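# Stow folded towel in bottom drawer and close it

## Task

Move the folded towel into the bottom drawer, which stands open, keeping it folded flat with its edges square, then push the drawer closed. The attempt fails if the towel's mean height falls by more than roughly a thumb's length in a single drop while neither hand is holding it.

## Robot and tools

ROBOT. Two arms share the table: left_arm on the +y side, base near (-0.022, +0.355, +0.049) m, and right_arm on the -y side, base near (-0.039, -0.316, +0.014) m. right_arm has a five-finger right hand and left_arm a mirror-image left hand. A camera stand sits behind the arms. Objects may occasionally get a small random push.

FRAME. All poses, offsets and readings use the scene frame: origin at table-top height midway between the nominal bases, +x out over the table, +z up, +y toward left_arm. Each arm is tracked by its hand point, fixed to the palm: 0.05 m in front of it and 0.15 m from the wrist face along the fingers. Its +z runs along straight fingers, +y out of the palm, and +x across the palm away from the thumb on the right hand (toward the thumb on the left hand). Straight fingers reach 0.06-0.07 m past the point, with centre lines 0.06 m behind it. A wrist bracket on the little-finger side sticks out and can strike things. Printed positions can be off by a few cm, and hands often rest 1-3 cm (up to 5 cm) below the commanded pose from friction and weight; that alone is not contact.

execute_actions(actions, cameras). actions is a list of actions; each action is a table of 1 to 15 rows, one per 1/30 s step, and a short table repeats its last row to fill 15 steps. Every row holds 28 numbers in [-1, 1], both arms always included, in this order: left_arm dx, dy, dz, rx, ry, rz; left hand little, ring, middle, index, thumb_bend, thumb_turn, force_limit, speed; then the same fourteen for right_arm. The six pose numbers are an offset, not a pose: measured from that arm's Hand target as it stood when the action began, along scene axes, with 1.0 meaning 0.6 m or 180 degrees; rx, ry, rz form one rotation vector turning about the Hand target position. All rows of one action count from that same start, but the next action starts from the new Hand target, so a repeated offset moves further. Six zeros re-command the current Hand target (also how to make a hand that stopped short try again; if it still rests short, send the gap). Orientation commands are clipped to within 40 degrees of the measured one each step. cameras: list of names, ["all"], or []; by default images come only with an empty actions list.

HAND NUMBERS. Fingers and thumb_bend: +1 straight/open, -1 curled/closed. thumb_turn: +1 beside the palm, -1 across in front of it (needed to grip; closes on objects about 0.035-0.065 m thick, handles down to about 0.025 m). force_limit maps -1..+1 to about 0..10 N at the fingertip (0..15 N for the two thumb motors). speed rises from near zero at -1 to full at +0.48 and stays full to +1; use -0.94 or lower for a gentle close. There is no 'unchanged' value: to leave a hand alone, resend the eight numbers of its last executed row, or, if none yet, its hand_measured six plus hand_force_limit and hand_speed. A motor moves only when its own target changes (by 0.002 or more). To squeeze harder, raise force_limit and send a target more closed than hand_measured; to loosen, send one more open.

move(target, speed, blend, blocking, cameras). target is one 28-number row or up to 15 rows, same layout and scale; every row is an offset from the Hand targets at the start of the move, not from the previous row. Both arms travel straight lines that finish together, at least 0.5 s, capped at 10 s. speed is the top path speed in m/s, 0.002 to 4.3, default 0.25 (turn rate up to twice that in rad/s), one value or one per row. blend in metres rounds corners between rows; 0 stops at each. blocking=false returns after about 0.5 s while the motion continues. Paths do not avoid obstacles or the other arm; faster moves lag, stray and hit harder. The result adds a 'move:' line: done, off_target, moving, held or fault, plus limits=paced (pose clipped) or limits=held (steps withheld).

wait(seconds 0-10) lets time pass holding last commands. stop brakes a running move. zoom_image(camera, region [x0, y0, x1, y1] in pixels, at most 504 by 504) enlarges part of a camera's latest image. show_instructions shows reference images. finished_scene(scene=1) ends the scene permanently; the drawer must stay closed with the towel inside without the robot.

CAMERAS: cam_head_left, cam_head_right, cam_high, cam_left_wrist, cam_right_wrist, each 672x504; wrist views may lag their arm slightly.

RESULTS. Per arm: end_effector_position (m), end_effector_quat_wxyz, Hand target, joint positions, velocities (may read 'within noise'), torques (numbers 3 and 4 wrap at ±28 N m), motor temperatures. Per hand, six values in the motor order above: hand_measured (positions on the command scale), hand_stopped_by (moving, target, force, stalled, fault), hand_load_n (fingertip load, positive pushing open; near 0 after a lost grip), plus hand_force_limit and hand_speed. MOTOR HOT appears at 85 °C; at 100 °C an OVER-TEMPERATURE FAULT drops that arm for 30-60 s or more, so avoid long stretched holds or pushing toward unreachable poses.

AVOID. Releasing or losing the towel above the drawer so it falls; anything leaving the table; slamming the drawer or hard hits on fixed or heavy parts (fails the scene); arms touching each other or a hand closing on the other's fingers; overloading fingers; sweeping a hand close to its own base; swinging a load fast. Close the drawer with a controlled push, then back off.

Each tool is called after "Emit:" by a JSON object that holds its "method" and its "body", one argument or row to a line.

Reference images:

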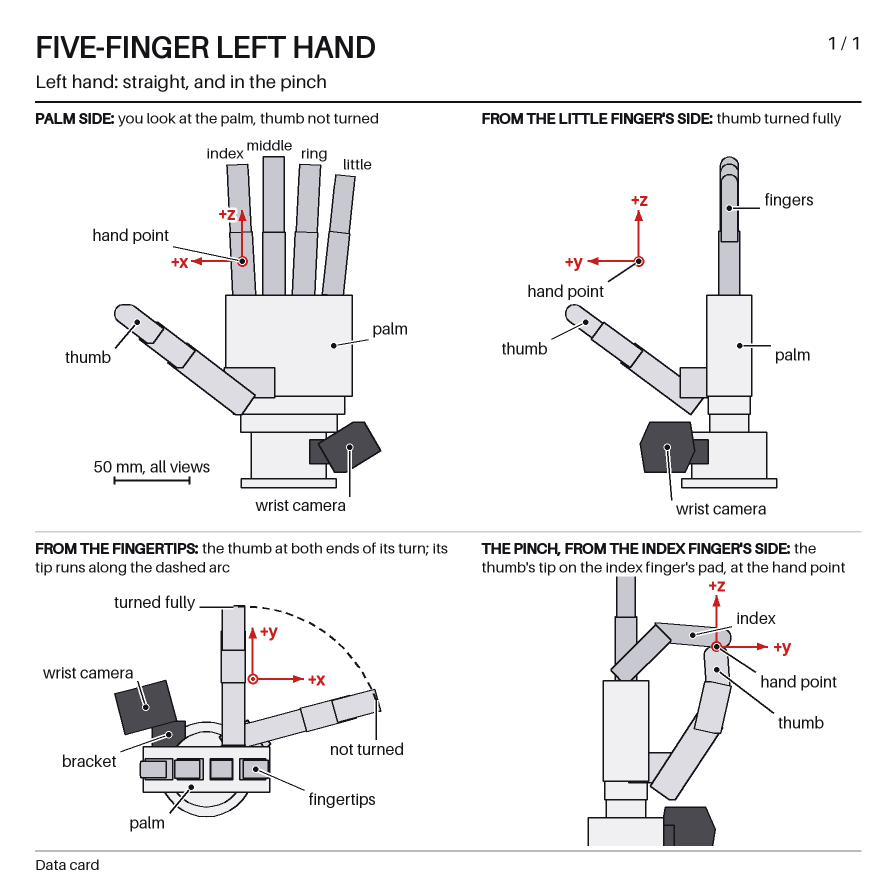

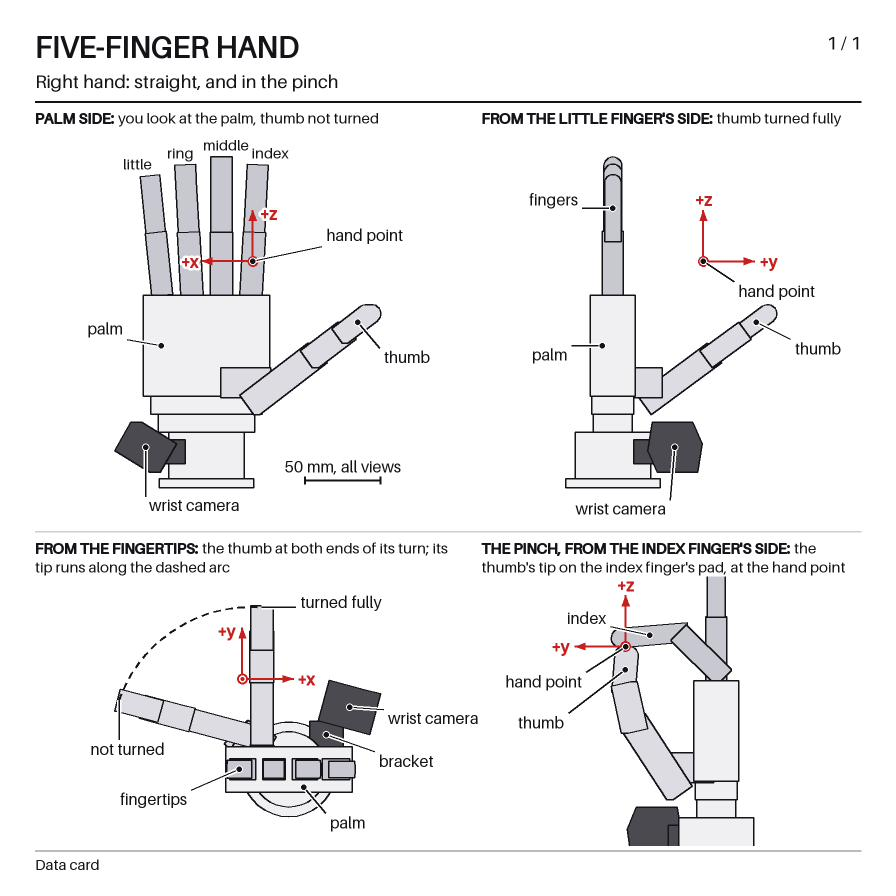

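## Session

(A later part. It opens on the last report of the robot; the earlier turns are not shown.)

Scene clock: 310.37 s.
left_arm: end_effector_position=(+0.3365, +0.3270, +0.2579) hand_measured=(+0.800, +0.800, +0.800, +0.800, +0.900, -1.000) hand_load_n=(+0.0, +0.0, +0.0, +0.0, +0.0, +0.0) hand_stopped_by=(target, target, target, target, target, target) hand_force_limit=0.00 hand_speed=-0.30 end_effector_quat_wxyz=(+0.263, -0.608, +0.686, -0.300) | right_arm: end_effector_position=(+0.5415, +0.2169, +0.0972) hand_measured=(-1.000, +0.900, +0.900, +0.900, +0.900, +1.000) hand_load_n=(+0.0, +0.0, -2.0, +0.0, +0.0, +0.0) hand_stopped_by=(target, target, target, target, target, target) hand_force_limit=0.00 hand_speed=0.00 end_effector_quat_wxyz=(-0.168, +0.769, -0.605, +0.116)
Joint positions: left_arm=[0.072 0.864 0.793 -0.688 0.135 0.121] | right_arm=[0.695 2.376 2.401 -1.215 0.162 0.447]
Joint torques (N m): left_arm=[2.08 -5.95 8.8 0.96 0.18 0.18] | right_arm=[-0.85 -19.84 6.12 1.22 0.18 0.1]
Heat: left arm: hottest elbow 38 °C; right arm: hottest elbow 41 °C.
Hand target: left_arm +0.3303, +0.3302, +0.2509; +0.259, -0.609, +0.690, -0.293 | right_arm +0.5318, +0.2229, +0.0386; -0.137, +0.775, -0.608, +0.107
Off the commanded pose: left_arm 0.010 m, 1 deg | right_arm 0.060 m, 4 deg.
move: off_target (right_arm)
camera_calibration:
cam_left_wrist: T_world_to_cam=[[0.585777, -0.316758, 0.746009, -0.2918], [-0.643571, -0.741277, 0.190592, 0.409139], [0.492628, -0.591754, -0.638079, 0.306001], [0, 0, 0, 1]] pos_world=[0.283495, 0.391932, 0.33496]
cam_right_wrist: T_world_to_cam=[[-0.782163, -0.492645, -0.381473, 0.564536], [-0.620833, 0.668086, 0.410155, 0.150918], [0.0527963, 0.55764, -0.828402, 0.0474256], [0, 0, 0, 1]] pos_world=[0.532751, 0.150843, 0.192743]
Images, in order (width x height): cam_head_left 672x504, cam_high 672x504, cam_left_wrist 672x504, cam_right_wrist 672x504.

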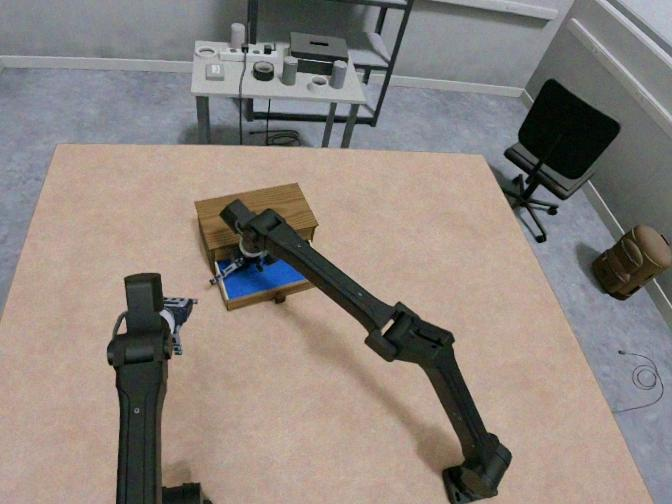

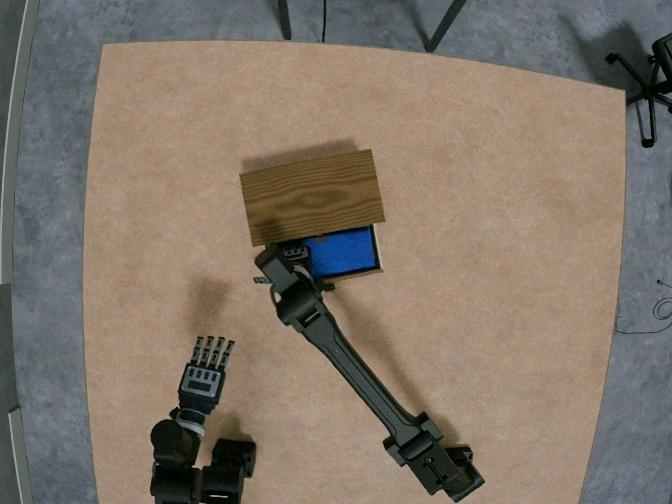

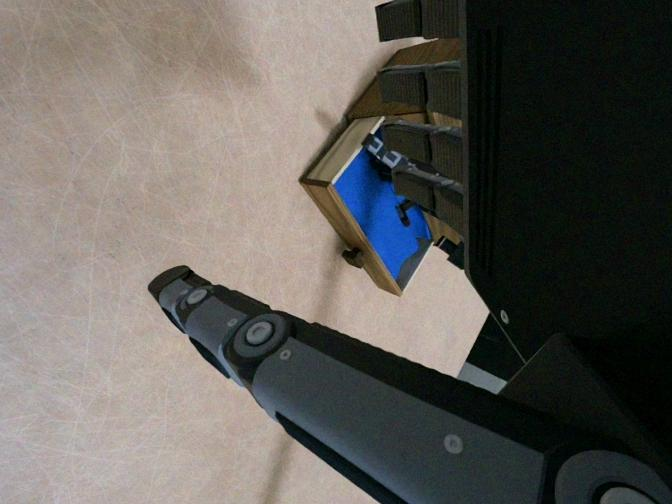

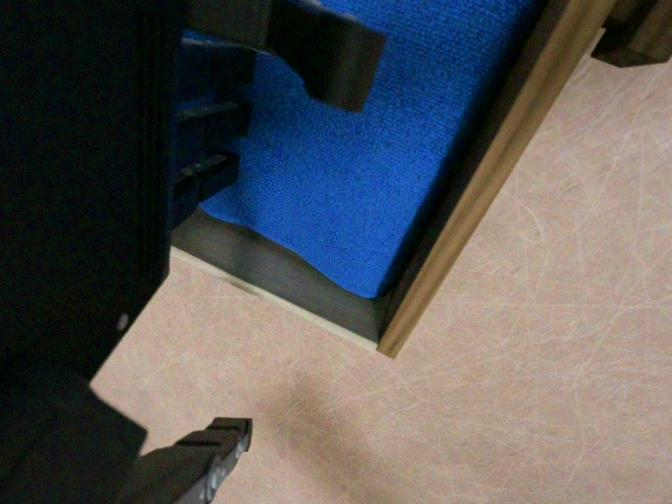

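Emit:
{"method": "move", "body": {
  "target": [
    [0,0,0,0,0,0,0.8,0.8,0.8,0.8,0.9,-1,0,-0.3,-0.01,-0.003,0.13,0,0,0,-1,0.9,0.9,0.9,0.9,1,0,0],
    [0,0,0,0,0,0,0.8,0.8,0.8,0.8,0.9,-1,0,-0.3,0.02,-0.26,0.17,0,0,0,-1,0.9,0.9,0.9,0.9,1,0,0]
  ],
  "speed": 0.2,
  "blend": 0.02,
  "cameras": ["cam_high","cam_head_left","cam_head_right","cam_left_wrist","cam_right_wrist"]
}}

Emit:
{"method": "zoom_image", "body": {
  "camera": "cam_left_wrist",
  "region": [320, 100, 460, 300]
}}

Emit:
{"method": "zoom_image", "body": {
  "camera": "cam_head_left",
  "region": [190, 180, 340, 330]
}}

Emit:
{"method": "zoom_image", "body": {
  "camera": "cam_high",
  "region": [240, 205, 400, 305]
}}

Scene clock: 313.40 s.
left_arm: end_effector_position=(+0.3365, +0.3270, +0.2579) hand_measured=(+0.800, +0.800, +0.800, +0.800, +0.900, -1.000) hand_load_n=(+0.0, +0.0, +0.0, +0.0, +0.0, +0.0) hand_stopped_by=(target, target, target, target, target, target) hand_force_limit=0.00 hand_speed=-0.30 end_effector_quat_wxyz=(+0.263, -0.608, +0.686, -0.300) | right_arm: end_effector_position=(+0.5407, +0.0637, +0.1265) hand_measured=(-1.000, +0.900, +0.900, +0.900, +0.900, +1.000) hand_load_n=(+0.0, +0.0, +0.0, +0.0, +0.0, -0.5) hand_stopped_by=(target, target, target, target, target, target) hand_force_limit=0.00 hand_speed=0.00 end_effector_quat_wxyz=(-0.121, +0.772, -0.616, +0.102)
Joint positions: left_arm=[0.072 0.864 0.793 -0.688 0.135 0.121] | right_arm=[0.521 2.121 2.039 -1.19 0.105 0.303]
Joint torques (N m): left_arm=[2.08 -5.95 8.81 0.96 0.18 0.18] | right_arm=[-1.55 -22.77 8.51 0.92 0.02 -0.2]
Heat: left arm: hottest elbow 38 °C; right arm: hottest elbow 41 °C.
Hand target: left_arm +0.3303, +0.3302, +0.2509; +0.259, -0.609, +0.690, -0.293 | right_arm +0.5436, +0.0671, +0.1403; -0.136, +0.775, -0.608, +0.107
Off the commanded pose: left_arm 0.010 m, 1 deg | right_arm 0.015 m, 2 deg.
move: off_target (right_arm)
camera_calibration:
cam_left_wrist: T_world_to_cam=[[0.585777, -0.316758, 0.746009, -0.2918], [-0.643571, -0.741277, 0.190592, 0.409139], [0.492628, -0.591754, -0.638079, 0.306001], [0, 0, 0, 1]] pos_world=[0.283495, 0.391932, 0.33496]
cam_right_wrist: T_world_to_cam=[[-0.820358, -0.494675, -0.286897, 0.508343], [-0.571796, 0.702601, 0.423558, 0.210269], [-0.00794905, 0.511515, -0.859237, 0.19674], [0, 0, 0, 1]] pos_world=[0.538817, 0.00309407, 0.225827]

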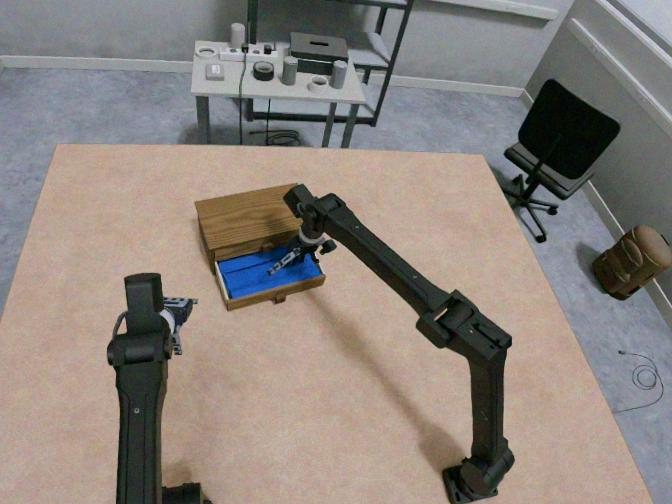

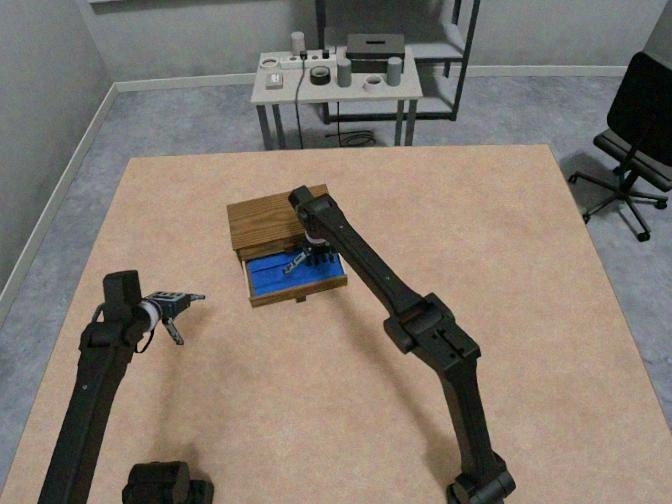

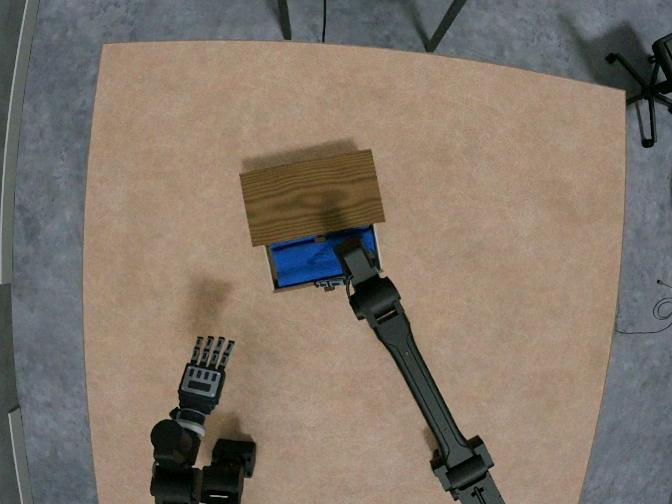

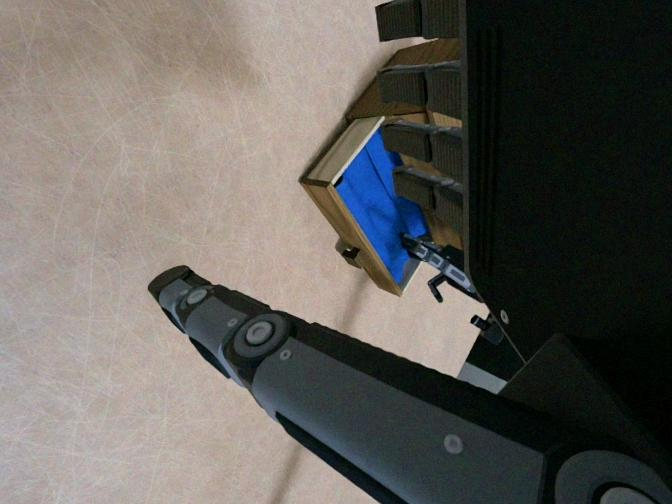

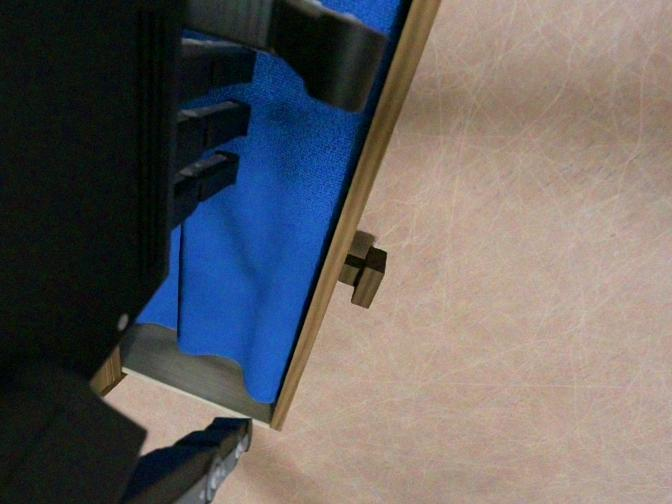

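Scaled by 2.520 from the camera's 672x504 image, which has a finer 960x720 frame.

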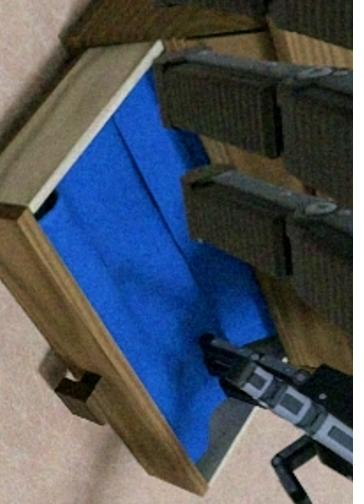

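Scaled by 3.360 from the camera's 672x504 image, which has a finer 960x720 frame.

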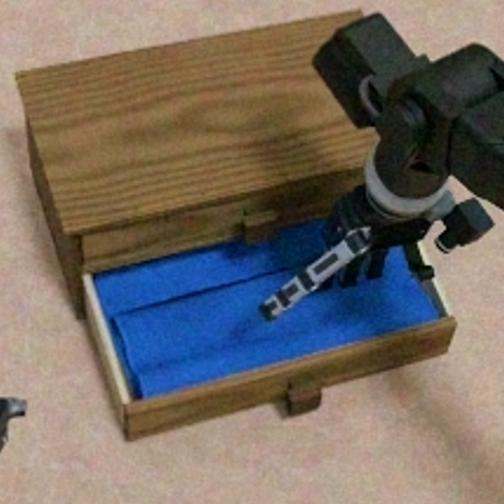

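Scaled by 3.150 from the camera's 672x504 image, which has a finer 960x720 frame.

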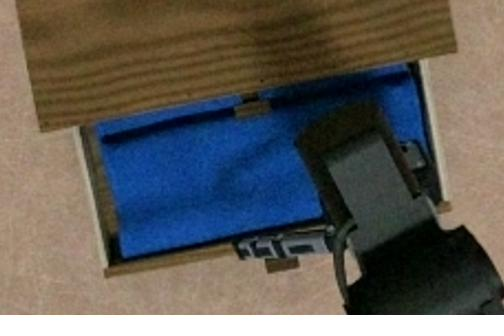

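Emit:
{"method": "move", "body": {
  "target": [
    [0,0,0,0,0,0,0.8,0.8,0.8,0.8,0.9,-1,0,-0.3,0.026,0.047,0.01,0,0,0,-1,0.9,0.9,0.9,0.9,1,0,0],
    [0,0,0,0,0,0,0.8,0.8,0.8,0.8,0.9,-1,0,-0.3,0.0307,0.0483,-0.1,0,0,0,-1,0.9,0.9,0.9,0.9,1,0,0]
  ],
  "speed": 0.08,
  "cameras": ["cam_high","cam_head_left","cam_left_wrist","cam_right_wrist"]
}}

Emit:
{"method": "zoom_image", "body": {
  "camera": "cam_left_wrist",
  "region": [320, 100, 460, 300]
}}

Emit:
{"method": "zoom_image", "body": {
  "camera": "cam_high",
  "region": [240, 205, 400, 305]
}}

Scene clock: 316.87 s.
left_arm: end_effector_position=(+0.3365, +0.3270, +0.2579) hand_measured=(+0.800, +0.800, +0.800, +0.800, +0.900, -1.000) hand_load_n=(+0.0, +0.0, +0.0, +0.0, +0.0, +0.0) hand_stopped_by=(target, target, target, target, target, target) hand_force_limit=0.00 hand_speed=-0.30 end_effector_quat_wxyz=(+0.263, -0.608, +0.686, -0.300) | right_arm: end_effector_position=(+0.5657, +0.0889, +0.1002) hand_measured=(-1.000, +0.900, +0.900, +0.900, +0.900, +1.000) hand_load_n=(+0.0, -0.5, -1.0, +0.0, -0.5, +0.0) hand_stopped_by=(target, target, target, target, target, target) hand_force_limit=0.00 hand_speed=0.00 end_effector_quat_wxyz=(-0.143, +0.772, -0.610, +0.110)
Joint positions: left_arm=[0.072 0.864 0.793 -0.688 0.135 0.121] | right_arm=[0.534 2.201 2.101 -1.124 0.107 0.302]
Joint torques (N m): left_arm=[2.08 -5.95 8.81 0.98 0.18 0.18] | right_arm=[-0.91 -21.19 7.49 1.18 0.26 -0.02]
Heat: left arm: hottest elbow 38 °C; right arm: hottest elbow 41 °C.
Hand target: left_arm +0.3303, +0.3302, +0.2509; +0.259, -0.609, +0.690, -0.293 | right_arm +0.5622, +0.0960, +0.0805; -0.137, +0.775, -0.608, +0.107
Off the commanded pose: left_arm 0.010 m, 1 deg | right_arm 0.021 m, 1 deg.
move: off_target (right_arm)
camera_calibration:
cam_left_wrist: T_world_to_cam=[[0.585777, -0.316758, 0.746009, -0.2918], [-0.643571, -0.741277, 0.190592, 0.409139], [0.492628, -0.591754, -0.638079, 0.306001], [0, 0, 0, 1]] pos_world=[0.283495, 0.391932, 0.33496]
cam_right_wrist: T_world_to_cam=[[-0.801066, -0.497458, -0.332909, 0.527746], [-0.598198, 0.685074, 0.415731, 0.235355], [0.0212589, 0.532174, -0.846368, 0.141824], [0, 0, 0, 1]] pos_world=[0.560534, 0.0258202, 0.197883]
Images, in order (width x height): cam_head_left 672x504, cam_high 672x504, cam_left_wrist 672x504, cam_right_wrist 672x504.

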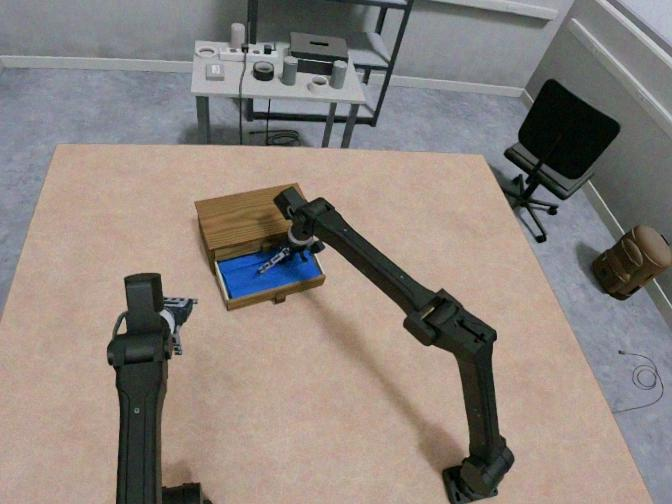

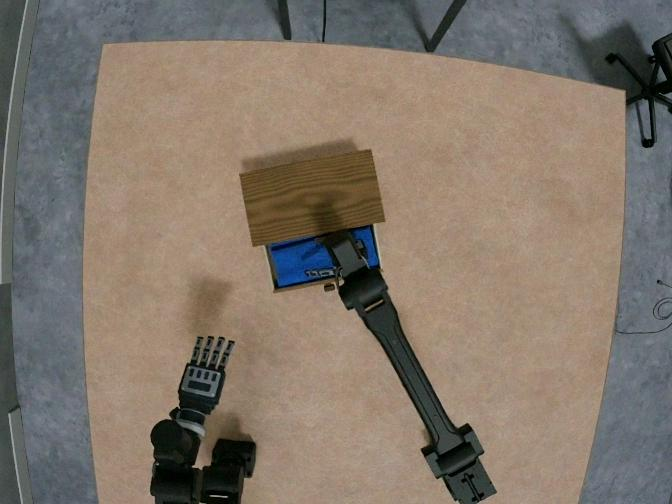

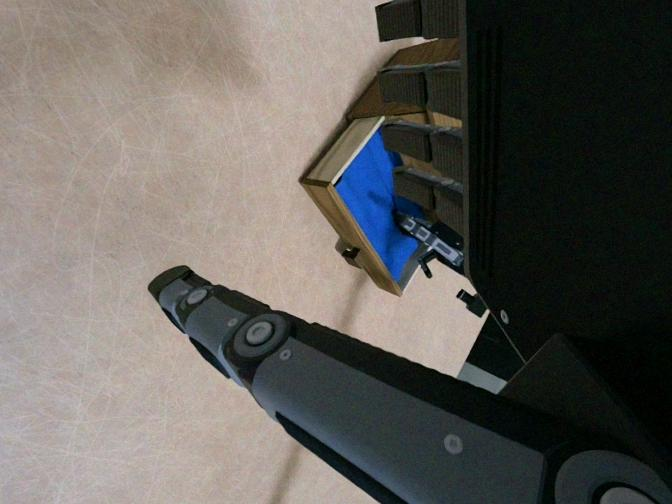

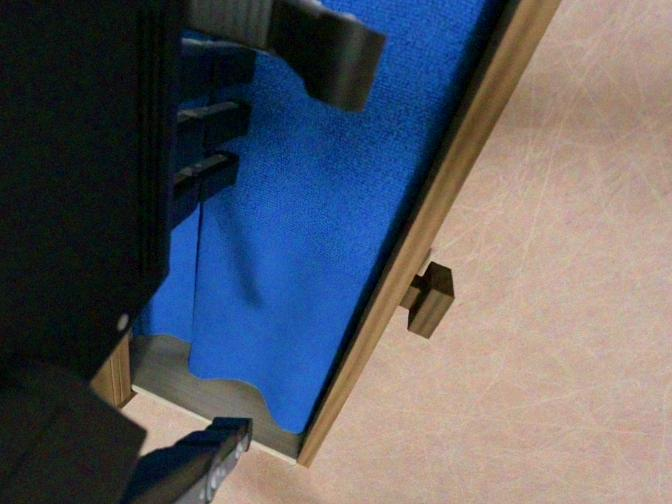

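Scaled by 2.520 from the camera's 672x504 image, which has a finer 960x720 frame.

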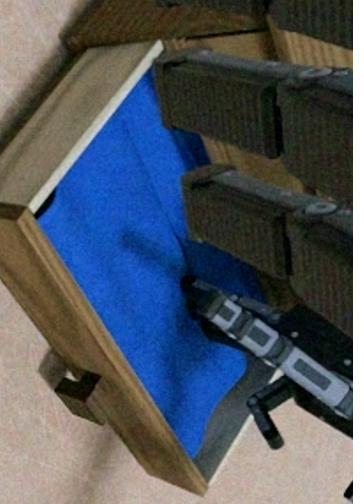

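Scaled by 3.150 from the camera's 672x504 image, which has a finer 960x720 frame.

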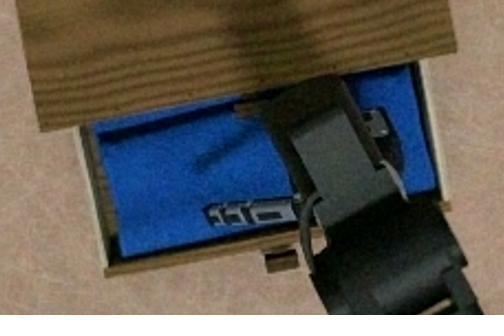

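Emit:
{"method": "move", "body": {
  "target": [0,0,0,0,0,0,0.8,0.8,0.8,0.8,0.9,-1,0,-0.3,0,0,-0.08,0,0,0,-1,0.9,0.9,0.9,0.9,1,0,0],
  "speed": 0.08,
  "cameras": ["cam_left_wrist","cam_right_wrist"]
}}

Emit:
{"method": "zoom_image", "body": {
  "camera": "cam_left_wrist",
  "region": [320, 100, 460, 300]
}}

Scene clock: 318.27 s.
left_arm: end_effector_position=(+0.3365, +0.3270, +0.2579) hand_measured=(+0.800, +0.800, +0.800, +0.800, +0.900, -1.000) hand_load_n=(-0.5, +0.0, +0.0, +0.0, +0.0, +0.0) hand_stopped_by=(target, target, target, target, target, target) hand_force_limit=0.00 hand_speed=-0.30 end_effector_quat_wxyz=(+0.263, -0.608, +0.686, -0.300) | right_arm: end_effector_position=(+0.5723, +0.0926, +0.0937) hand_measured=(-1.000, +0.900, +0.900, +0.900, +0.900, +1.000) hand_load_n=(+0.0, +0.0, -2.5, +0.0, +0.0, -0.5) hand_stopped_by=(target, target, target, target, target, target) hand_force_limit=0.00 hand_speed=0.00 end_effector_quat_wxyz=(-0.172, +0.766, -0.608, +0.121)
Joint positions: left_arm=[0.072 0.864 0.793 -0.688 0.135 0.121] | right_arm=[0.534 2.174 2.029 -1.016 0.108 0.302]
Joint torques (N m): left_arm=[2.14 -5.95 8.81 0.96 0.18 0.18] | right_arm=[-0.97 -17.26 6.01 1.32 0.23 -0.02]
Heat: left arm: hottest elbow 38 °C; right arm: hottest elbow 41 °C.
Hand target: left_arm +0.3303, +0.3302, +0.2509; +0.259, -0.609, +0.690, -0.293 | right_arm +0.5622, +0.0959, +0.0324; -0.136, +0.775, -0.608, +0.107
Off the commanded pose: left_arm 0.010 m, 1 deg | right_arm 0.062 m, 4 deg.
move: off_target (right_arm)
camera_calibration:
cam_left_wrist: T_world_to_cam=[[0.585777, -0.316758, 0.746009, -0.2918], [-0.643571, -0.741277, 0.190592, 0.409139], [0.492628, -0.591754, -0.638079, 0.306001], [0, 0, 0, 1]] pos_world=[0.283495, 0.391932, 0.33496]
cam_right_wrist: T_world_to_cam=[[-0.781973, -0.485548, -0.390847, 0.526135], [-0.619754, 0.672566, 0.404425, 0.25391], [0.0665026, 0.558479, -0.826849, 0.104136], [0, 0, 0, 1]] pos_world=[0.56186, 0.0265347, 0.189055]
Images, in order (width x height): cam_left_wrist 672x504, cam_right_wrist 672x504.

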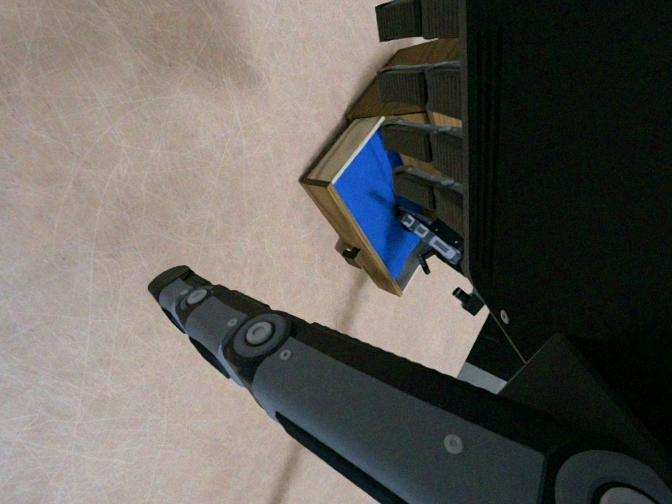

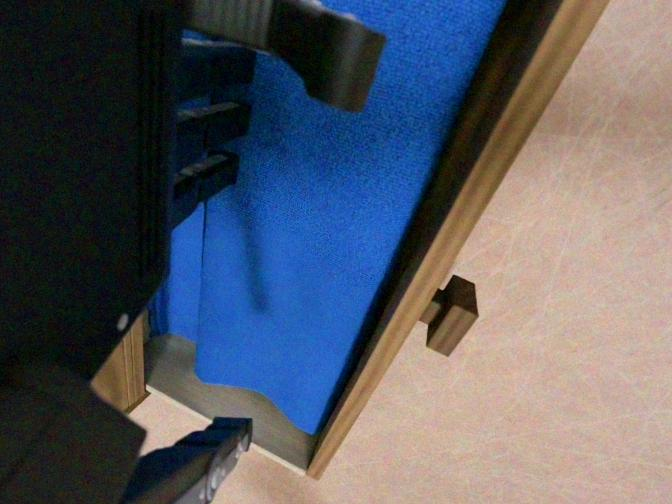

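Scaled by 2.520 from the camera's 672x504 image, which has a finer 960x720 frame.

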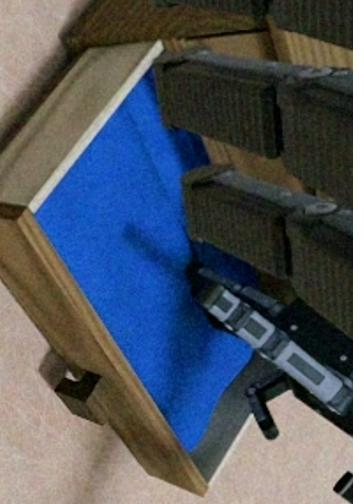

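Emit:
{"method": "move", "body": {
  "target": [
    [0,0,0,0,0,0,0.8,0.8,0.8,0.8,0.9,-1,0,-0.3,-0.01,-0.003,0.13,0,0,0,-1,0.9,0.9,0.9,0.9,1,0,0],
    [0,0,0,0,0,0,0.8,0.8,0.8,0.8,0.9,-1,0,-0.3,-0.07,-0.2,0.2,0.1014,-0.3809,0.0105,0.9,0.9,0.9,0.9,0.9,1,0,0]
  ],
  "speed": [0.15,0.25],
  "cameras": ["cam_high","cam_head_left","cam_head_right","cam_left_wrist","cam_right_wrist"]
}}

Emit:
{"method": "zoom_image", "body": {
  "camera": "cam_right_wrist",
  "region": [250, 60, 500, 330]
}}

Emit:
{"method": "zoom_image", "body": {
  "camera": "cam_head_left",
  "region": [190, 180, 340, 330]
}}

Emit:
{"method": "zoom_image", "body": {
  "camera": "cam_high",
  "region": [240, 205, 400, 305]
}}

Emit:
{"method": "zoom_image", "body": {
  "camera": "cam_left_wrist",
  "region": [320, 100, 460, 300]
}}

Scene clock: 324.67 s.
left_arm: end_effector_position=(+0.3365, +0.3270, +0.2579) hand_measured=(+0.800, +0.800, +0.800, +0.800, +0.900, -1.000) hand_load_n=(+0.0, +0.0, +0.0, +0.0, +0.0, +0.0) hand_stopped_by=(target, target, target, target, target, target) hand_force_limit=0.00 hand_speed=-0.30 end_effector_quat_wxyz=(+0.263, -0.608, +0.686, -0.300) | right_arm: end_effector_position=(+0.5143, -0.0170, +0.1514) hand_measured=(+0.900, +0.900, +0.900, +0.900, +0.900, +1.000) hand_load_n=(+0.0, +0.0, +0.0, +0.0, +0.0, +0.0) hand_stopped_by=(target, target, target, target, target, target) hand_force_limit=0.00 hand_speed=0.00 end_effector_quat_wxyz=(+0.570, -0.563, +0.425, -0.420)
Joint positions: left_arm=[0.072 0.864 0.793 -0.688 0.135 0.121] | right_arm=[0.496 1.67 0.749 0.925 0.227 0.012]
Joint torques (N m): left_arm=[2.08 -5.95 8.83 0.98 0.18 0.18] | right_arm=[-2.73 -12.34 6.13 2.25 -0.07 -0.21]
Heat: left arm: hottest elbow 38 °C; right arm: hottest elbow 40 °C.
Hand target: left_arm +0.3303, +0.3302, +0.2509; +0.259, -0.609, +0.690, -0.293 | right_arm +0.5202, -0.0241, +0.1523; +0.569, -0.560, +0.422, -0.429
Off the commanded pose: left_arm 0.010 m, 1 deg | right_arm 0.009 m, 1 deg.
move: done
camera_calibration:
cam_left_wrist: T_world_to_cam=[[0.585777, -0.316758, 0.746009, -0.2918], [-0.643571, -0.741277, 0.190592, 0.409139], [0.492628, -0.591754, -0.638079, 0.306001], [0, 0, 0, 1]] pos_world=[0.283495, 0.391932, 0.33496]
cam_right_wrist: T_world_to_cam=[[0.0776374, -0.276947, -0.957744, 0.0974367], [-0.742613, 0.624896, -0.240897, 0.428511], [0.665205, 0.729936, -0.157149, -0.189445], [0, 0, 0, 1]] pos_world=[0.436673, -0.102507, 0.166775]

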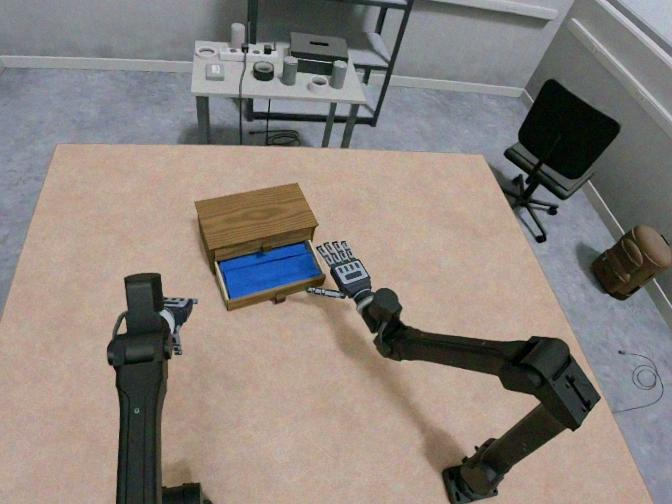

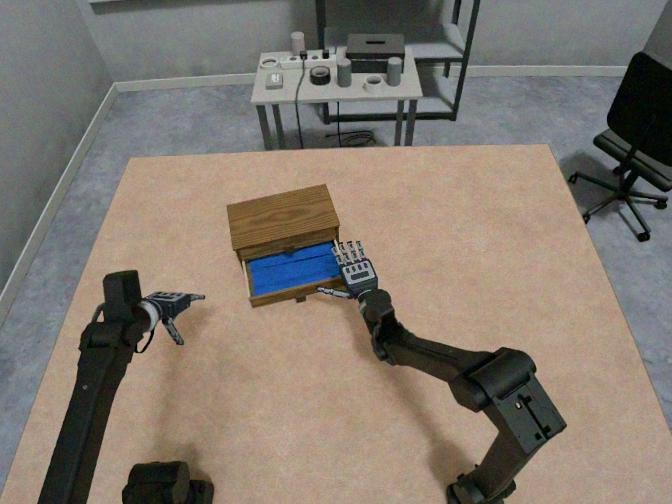

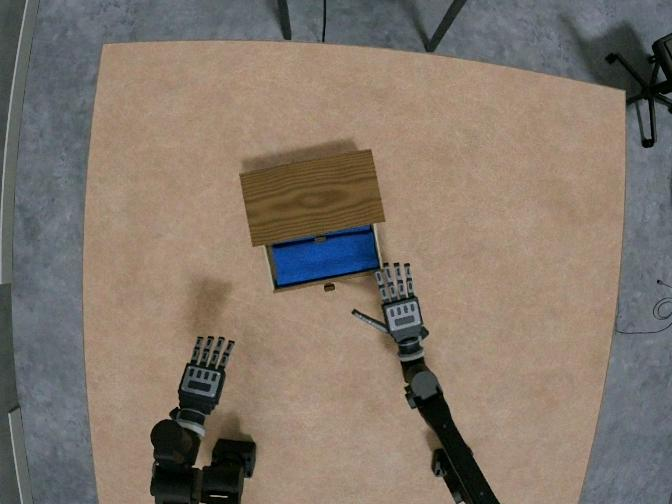

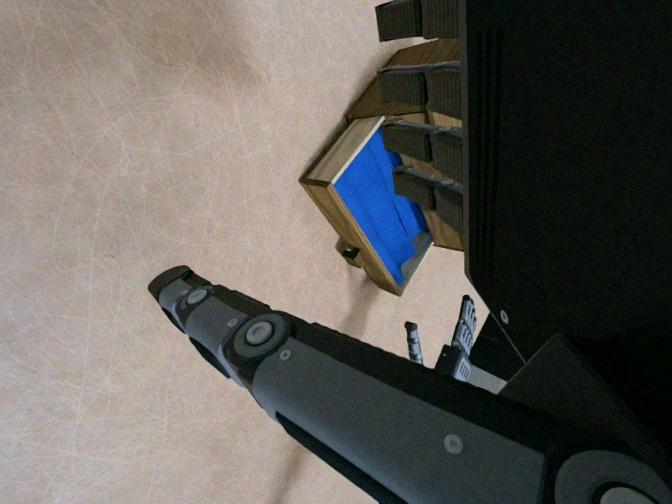

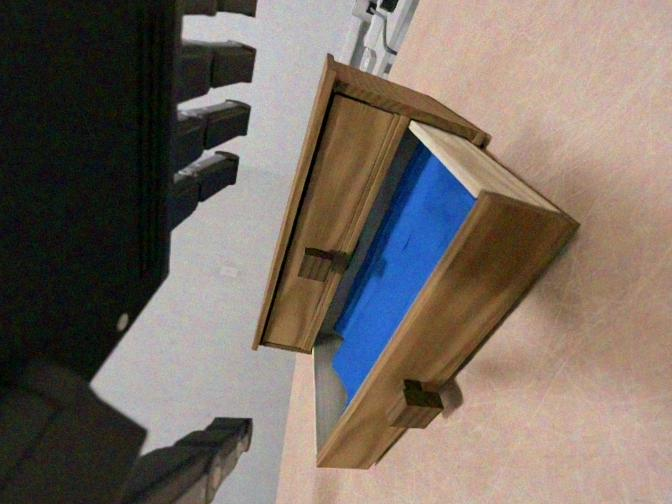

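Scaled by 1.867 from the camera's 672x504 image, which has a finer 960x720 frame.

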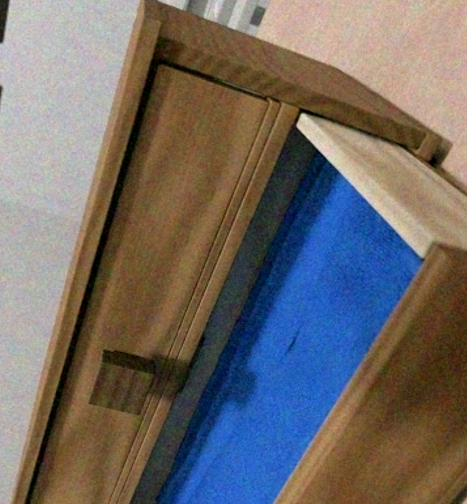

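Scaled by 3.360 from the camera's 672x504 image, which has a finer 960x720 frame.

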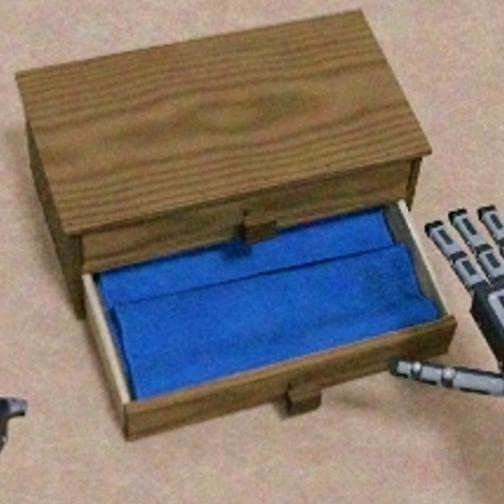

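Scaled by 3.150 from the camera's 672x504 image, which has a finer 960x720 frame.

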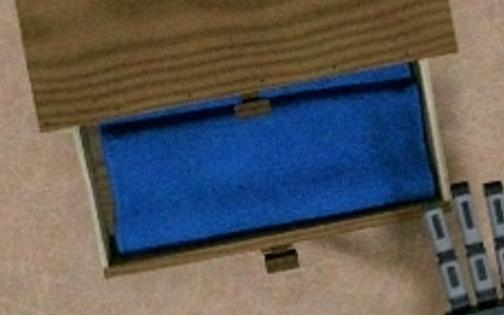

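Scaled by 2.520 from the camera's 672x504 image, which has a finer 960x720 frame.

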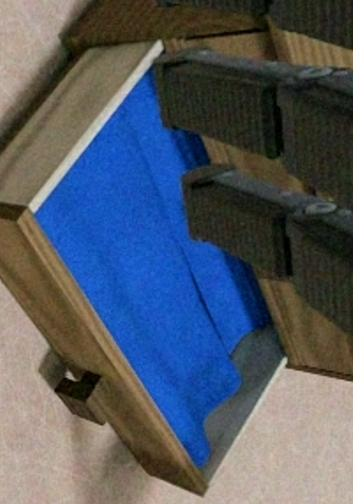

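Emit:
{"method": "zoom_image", "body": {
  "camera": "cam_right_wrist",
  "region": [370, 110, 450, 190]
}}

Emit:
{"method": "zoom_image", "body": {
  "camera": "cam_right_wrist",
  "region": [310, 220, 430, 420]
}}

Emit:
{"method": "zoom_image", "body": {
  "camera": "cam_head_left",
  "region": [250, 220, 330, 290]
}}

Scaled by 6.300 from the camera's 672x504 image, which has a finer 960x720 frame.

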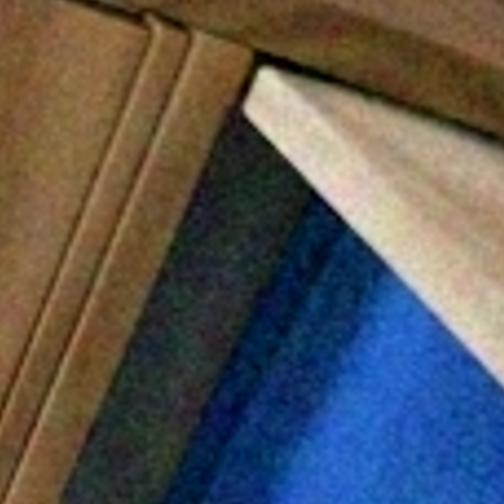

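Scaled by 2.520 from the camera's 672x504 image, which has a finer 960x720 frame.

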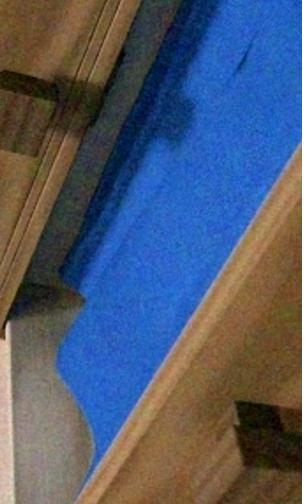

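Scaled by 6.300 from the camera's 672x504 image, which has a finer 960x720 frame.

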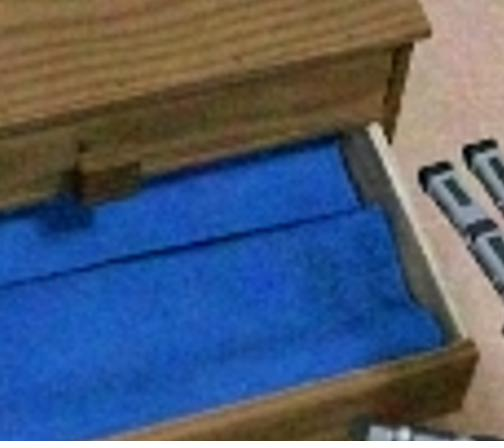

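Emit:
{"method": "move", "body": {
  "target": [
    [0,0,0,0,0,0,0.8,0.8,0.8,0.8,0.9,-1,0,-0.3,-0.135,0.16,-0.03,-0.028,0.1133,-0.0122,-1,-1,-1,-1,0.9,1,0,0],
    [0,0,0,0,0,0,0.8,0.8,0.8,0.8,0.9,-1,0,-0.3,-0.1137,0.26,-0.07,-0.028,0.1133,-0.0122,-1,-1,-1,-1,0.9,1,0,0],
    [0,0,0,0,0,0,0.8,0.8,0.8,0.8,0.9,-1,0,-0.3,-0.1137,0.26,-0.165,-0.028,0.1133,-0.0122,-1,-1,-1,-1,0.9,1,0,0]
  ],
  "speed": 0.2,
  "blend": [0.03,0.03,0],
  "cameras": ["cam_high","cam_left_wrist"]
}}

Emit:
{"method": "zoom_image", "body": {
  "camera": "cam_high",
  "region": [240, 205, 400, 365]
}}

Emit:
{"method": "zoom_image", "body": {
  "camera": "cam_left_wrist",
  "region": [290, 180, 450, 340]
}}

Scene clock: 334.60 s.
left_arm: end_effector_position=(+0.3365, +0.3270, +0.2579) hand_measured=(+0.800, +0.800, +0.800, +0.800, +0.900, -1.000) hand_load_n=(+0.0, +0.0, +0.0, +0.0, +0.0, +0.0) hand_stopped_by=(target, target, target, target, target, target) hand_force_limit=0.00 hand_speed=-0.30 end_effector_quat_wxyz=(+0.263, -0.608, +0.686, -0.300) | right_arm: end_effector_position=(+0.4423, +0.1128, +0.0315) hand_measured=(-1.000, -1.000, -1.000, -1.000, +0.900, +1.000) hand_load_n=(+0.0, +0.0, +0.0, +0.0, +0.0, +0.0) hand_stopped_by=(target, target, target, target, target, target) hand_force_limit=0.00 hand_speed=0.00 end_effector_quat_wxyz=(-0.426, +0.662, -0.506, +0.354)
Joint positions: left_arm=[0.072 0.864 0.793 -0.688 0.135 0.121] | right_arm=[0.809 1.84 0.96 0.408 0.553 0.22]
Joint torques (N m): left_arm=[2.08 -5.95 8.81 0.98 0.19 0.18] | right_arm=[-1.08 -15.74 8.65 2.06 0.45 0.11]
Heat: left arm: hottest elbow 38 °C; right arm: hottest elbow 39 °C.
Hand target: left_arm +0.3303, +0.3302, +0.2509; +0.259, -0.609, +0.690, -0.293 | right_arm +0.4520, +0.1320, +0.0535; -0.452, +0.643, -0.508, +0.352
Off the commanded pose: left_arm 0.010 m, 1 deg | right_arm 0.031 m, 4 deg.
move: off_target (right_arm); blend cut to 0.0285 m at target 2
camera_calibration:
cam_left_wrist: T_world_to_cam=[[0.585777, -0.316758, 0.746009, -0.2918], [-0.643571, -0.741277, 0.190592, 0.409139], [0.492628, -0.591754, -0.638079, 0.306001], [0, 0, 0, 1]] pos_world=[0.283495, 0.391932, 0.33496]
Images, in order (width x height): cam_high 672x504, cam_left_wrist 672x504.

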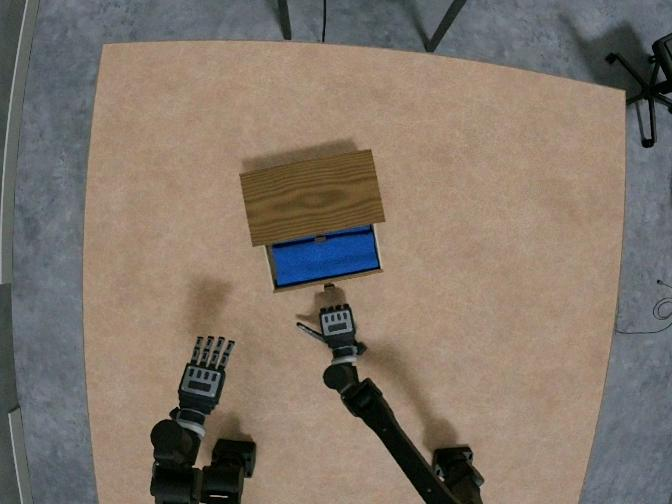

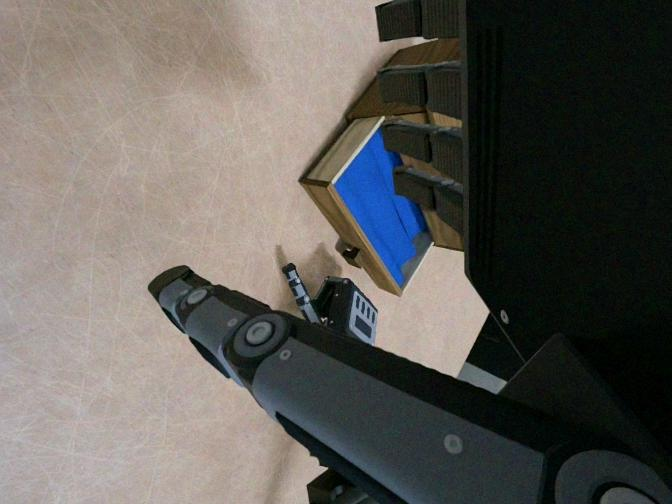

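Scaled by 3.150 from the camera's 672x504 image, which has a finer 960x720 frame.

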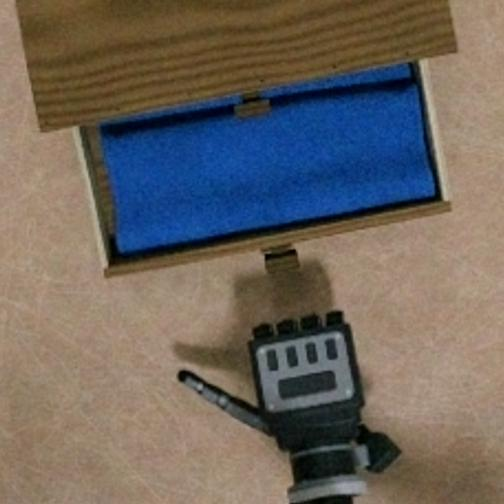

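Scaled by 3.150 from the camera's 672x504 image, which has a finer 960x720 frame.

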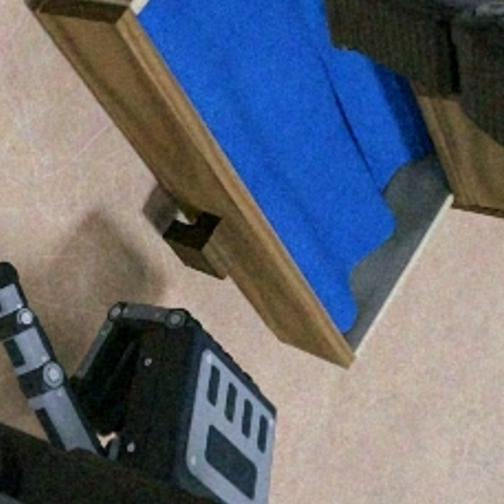

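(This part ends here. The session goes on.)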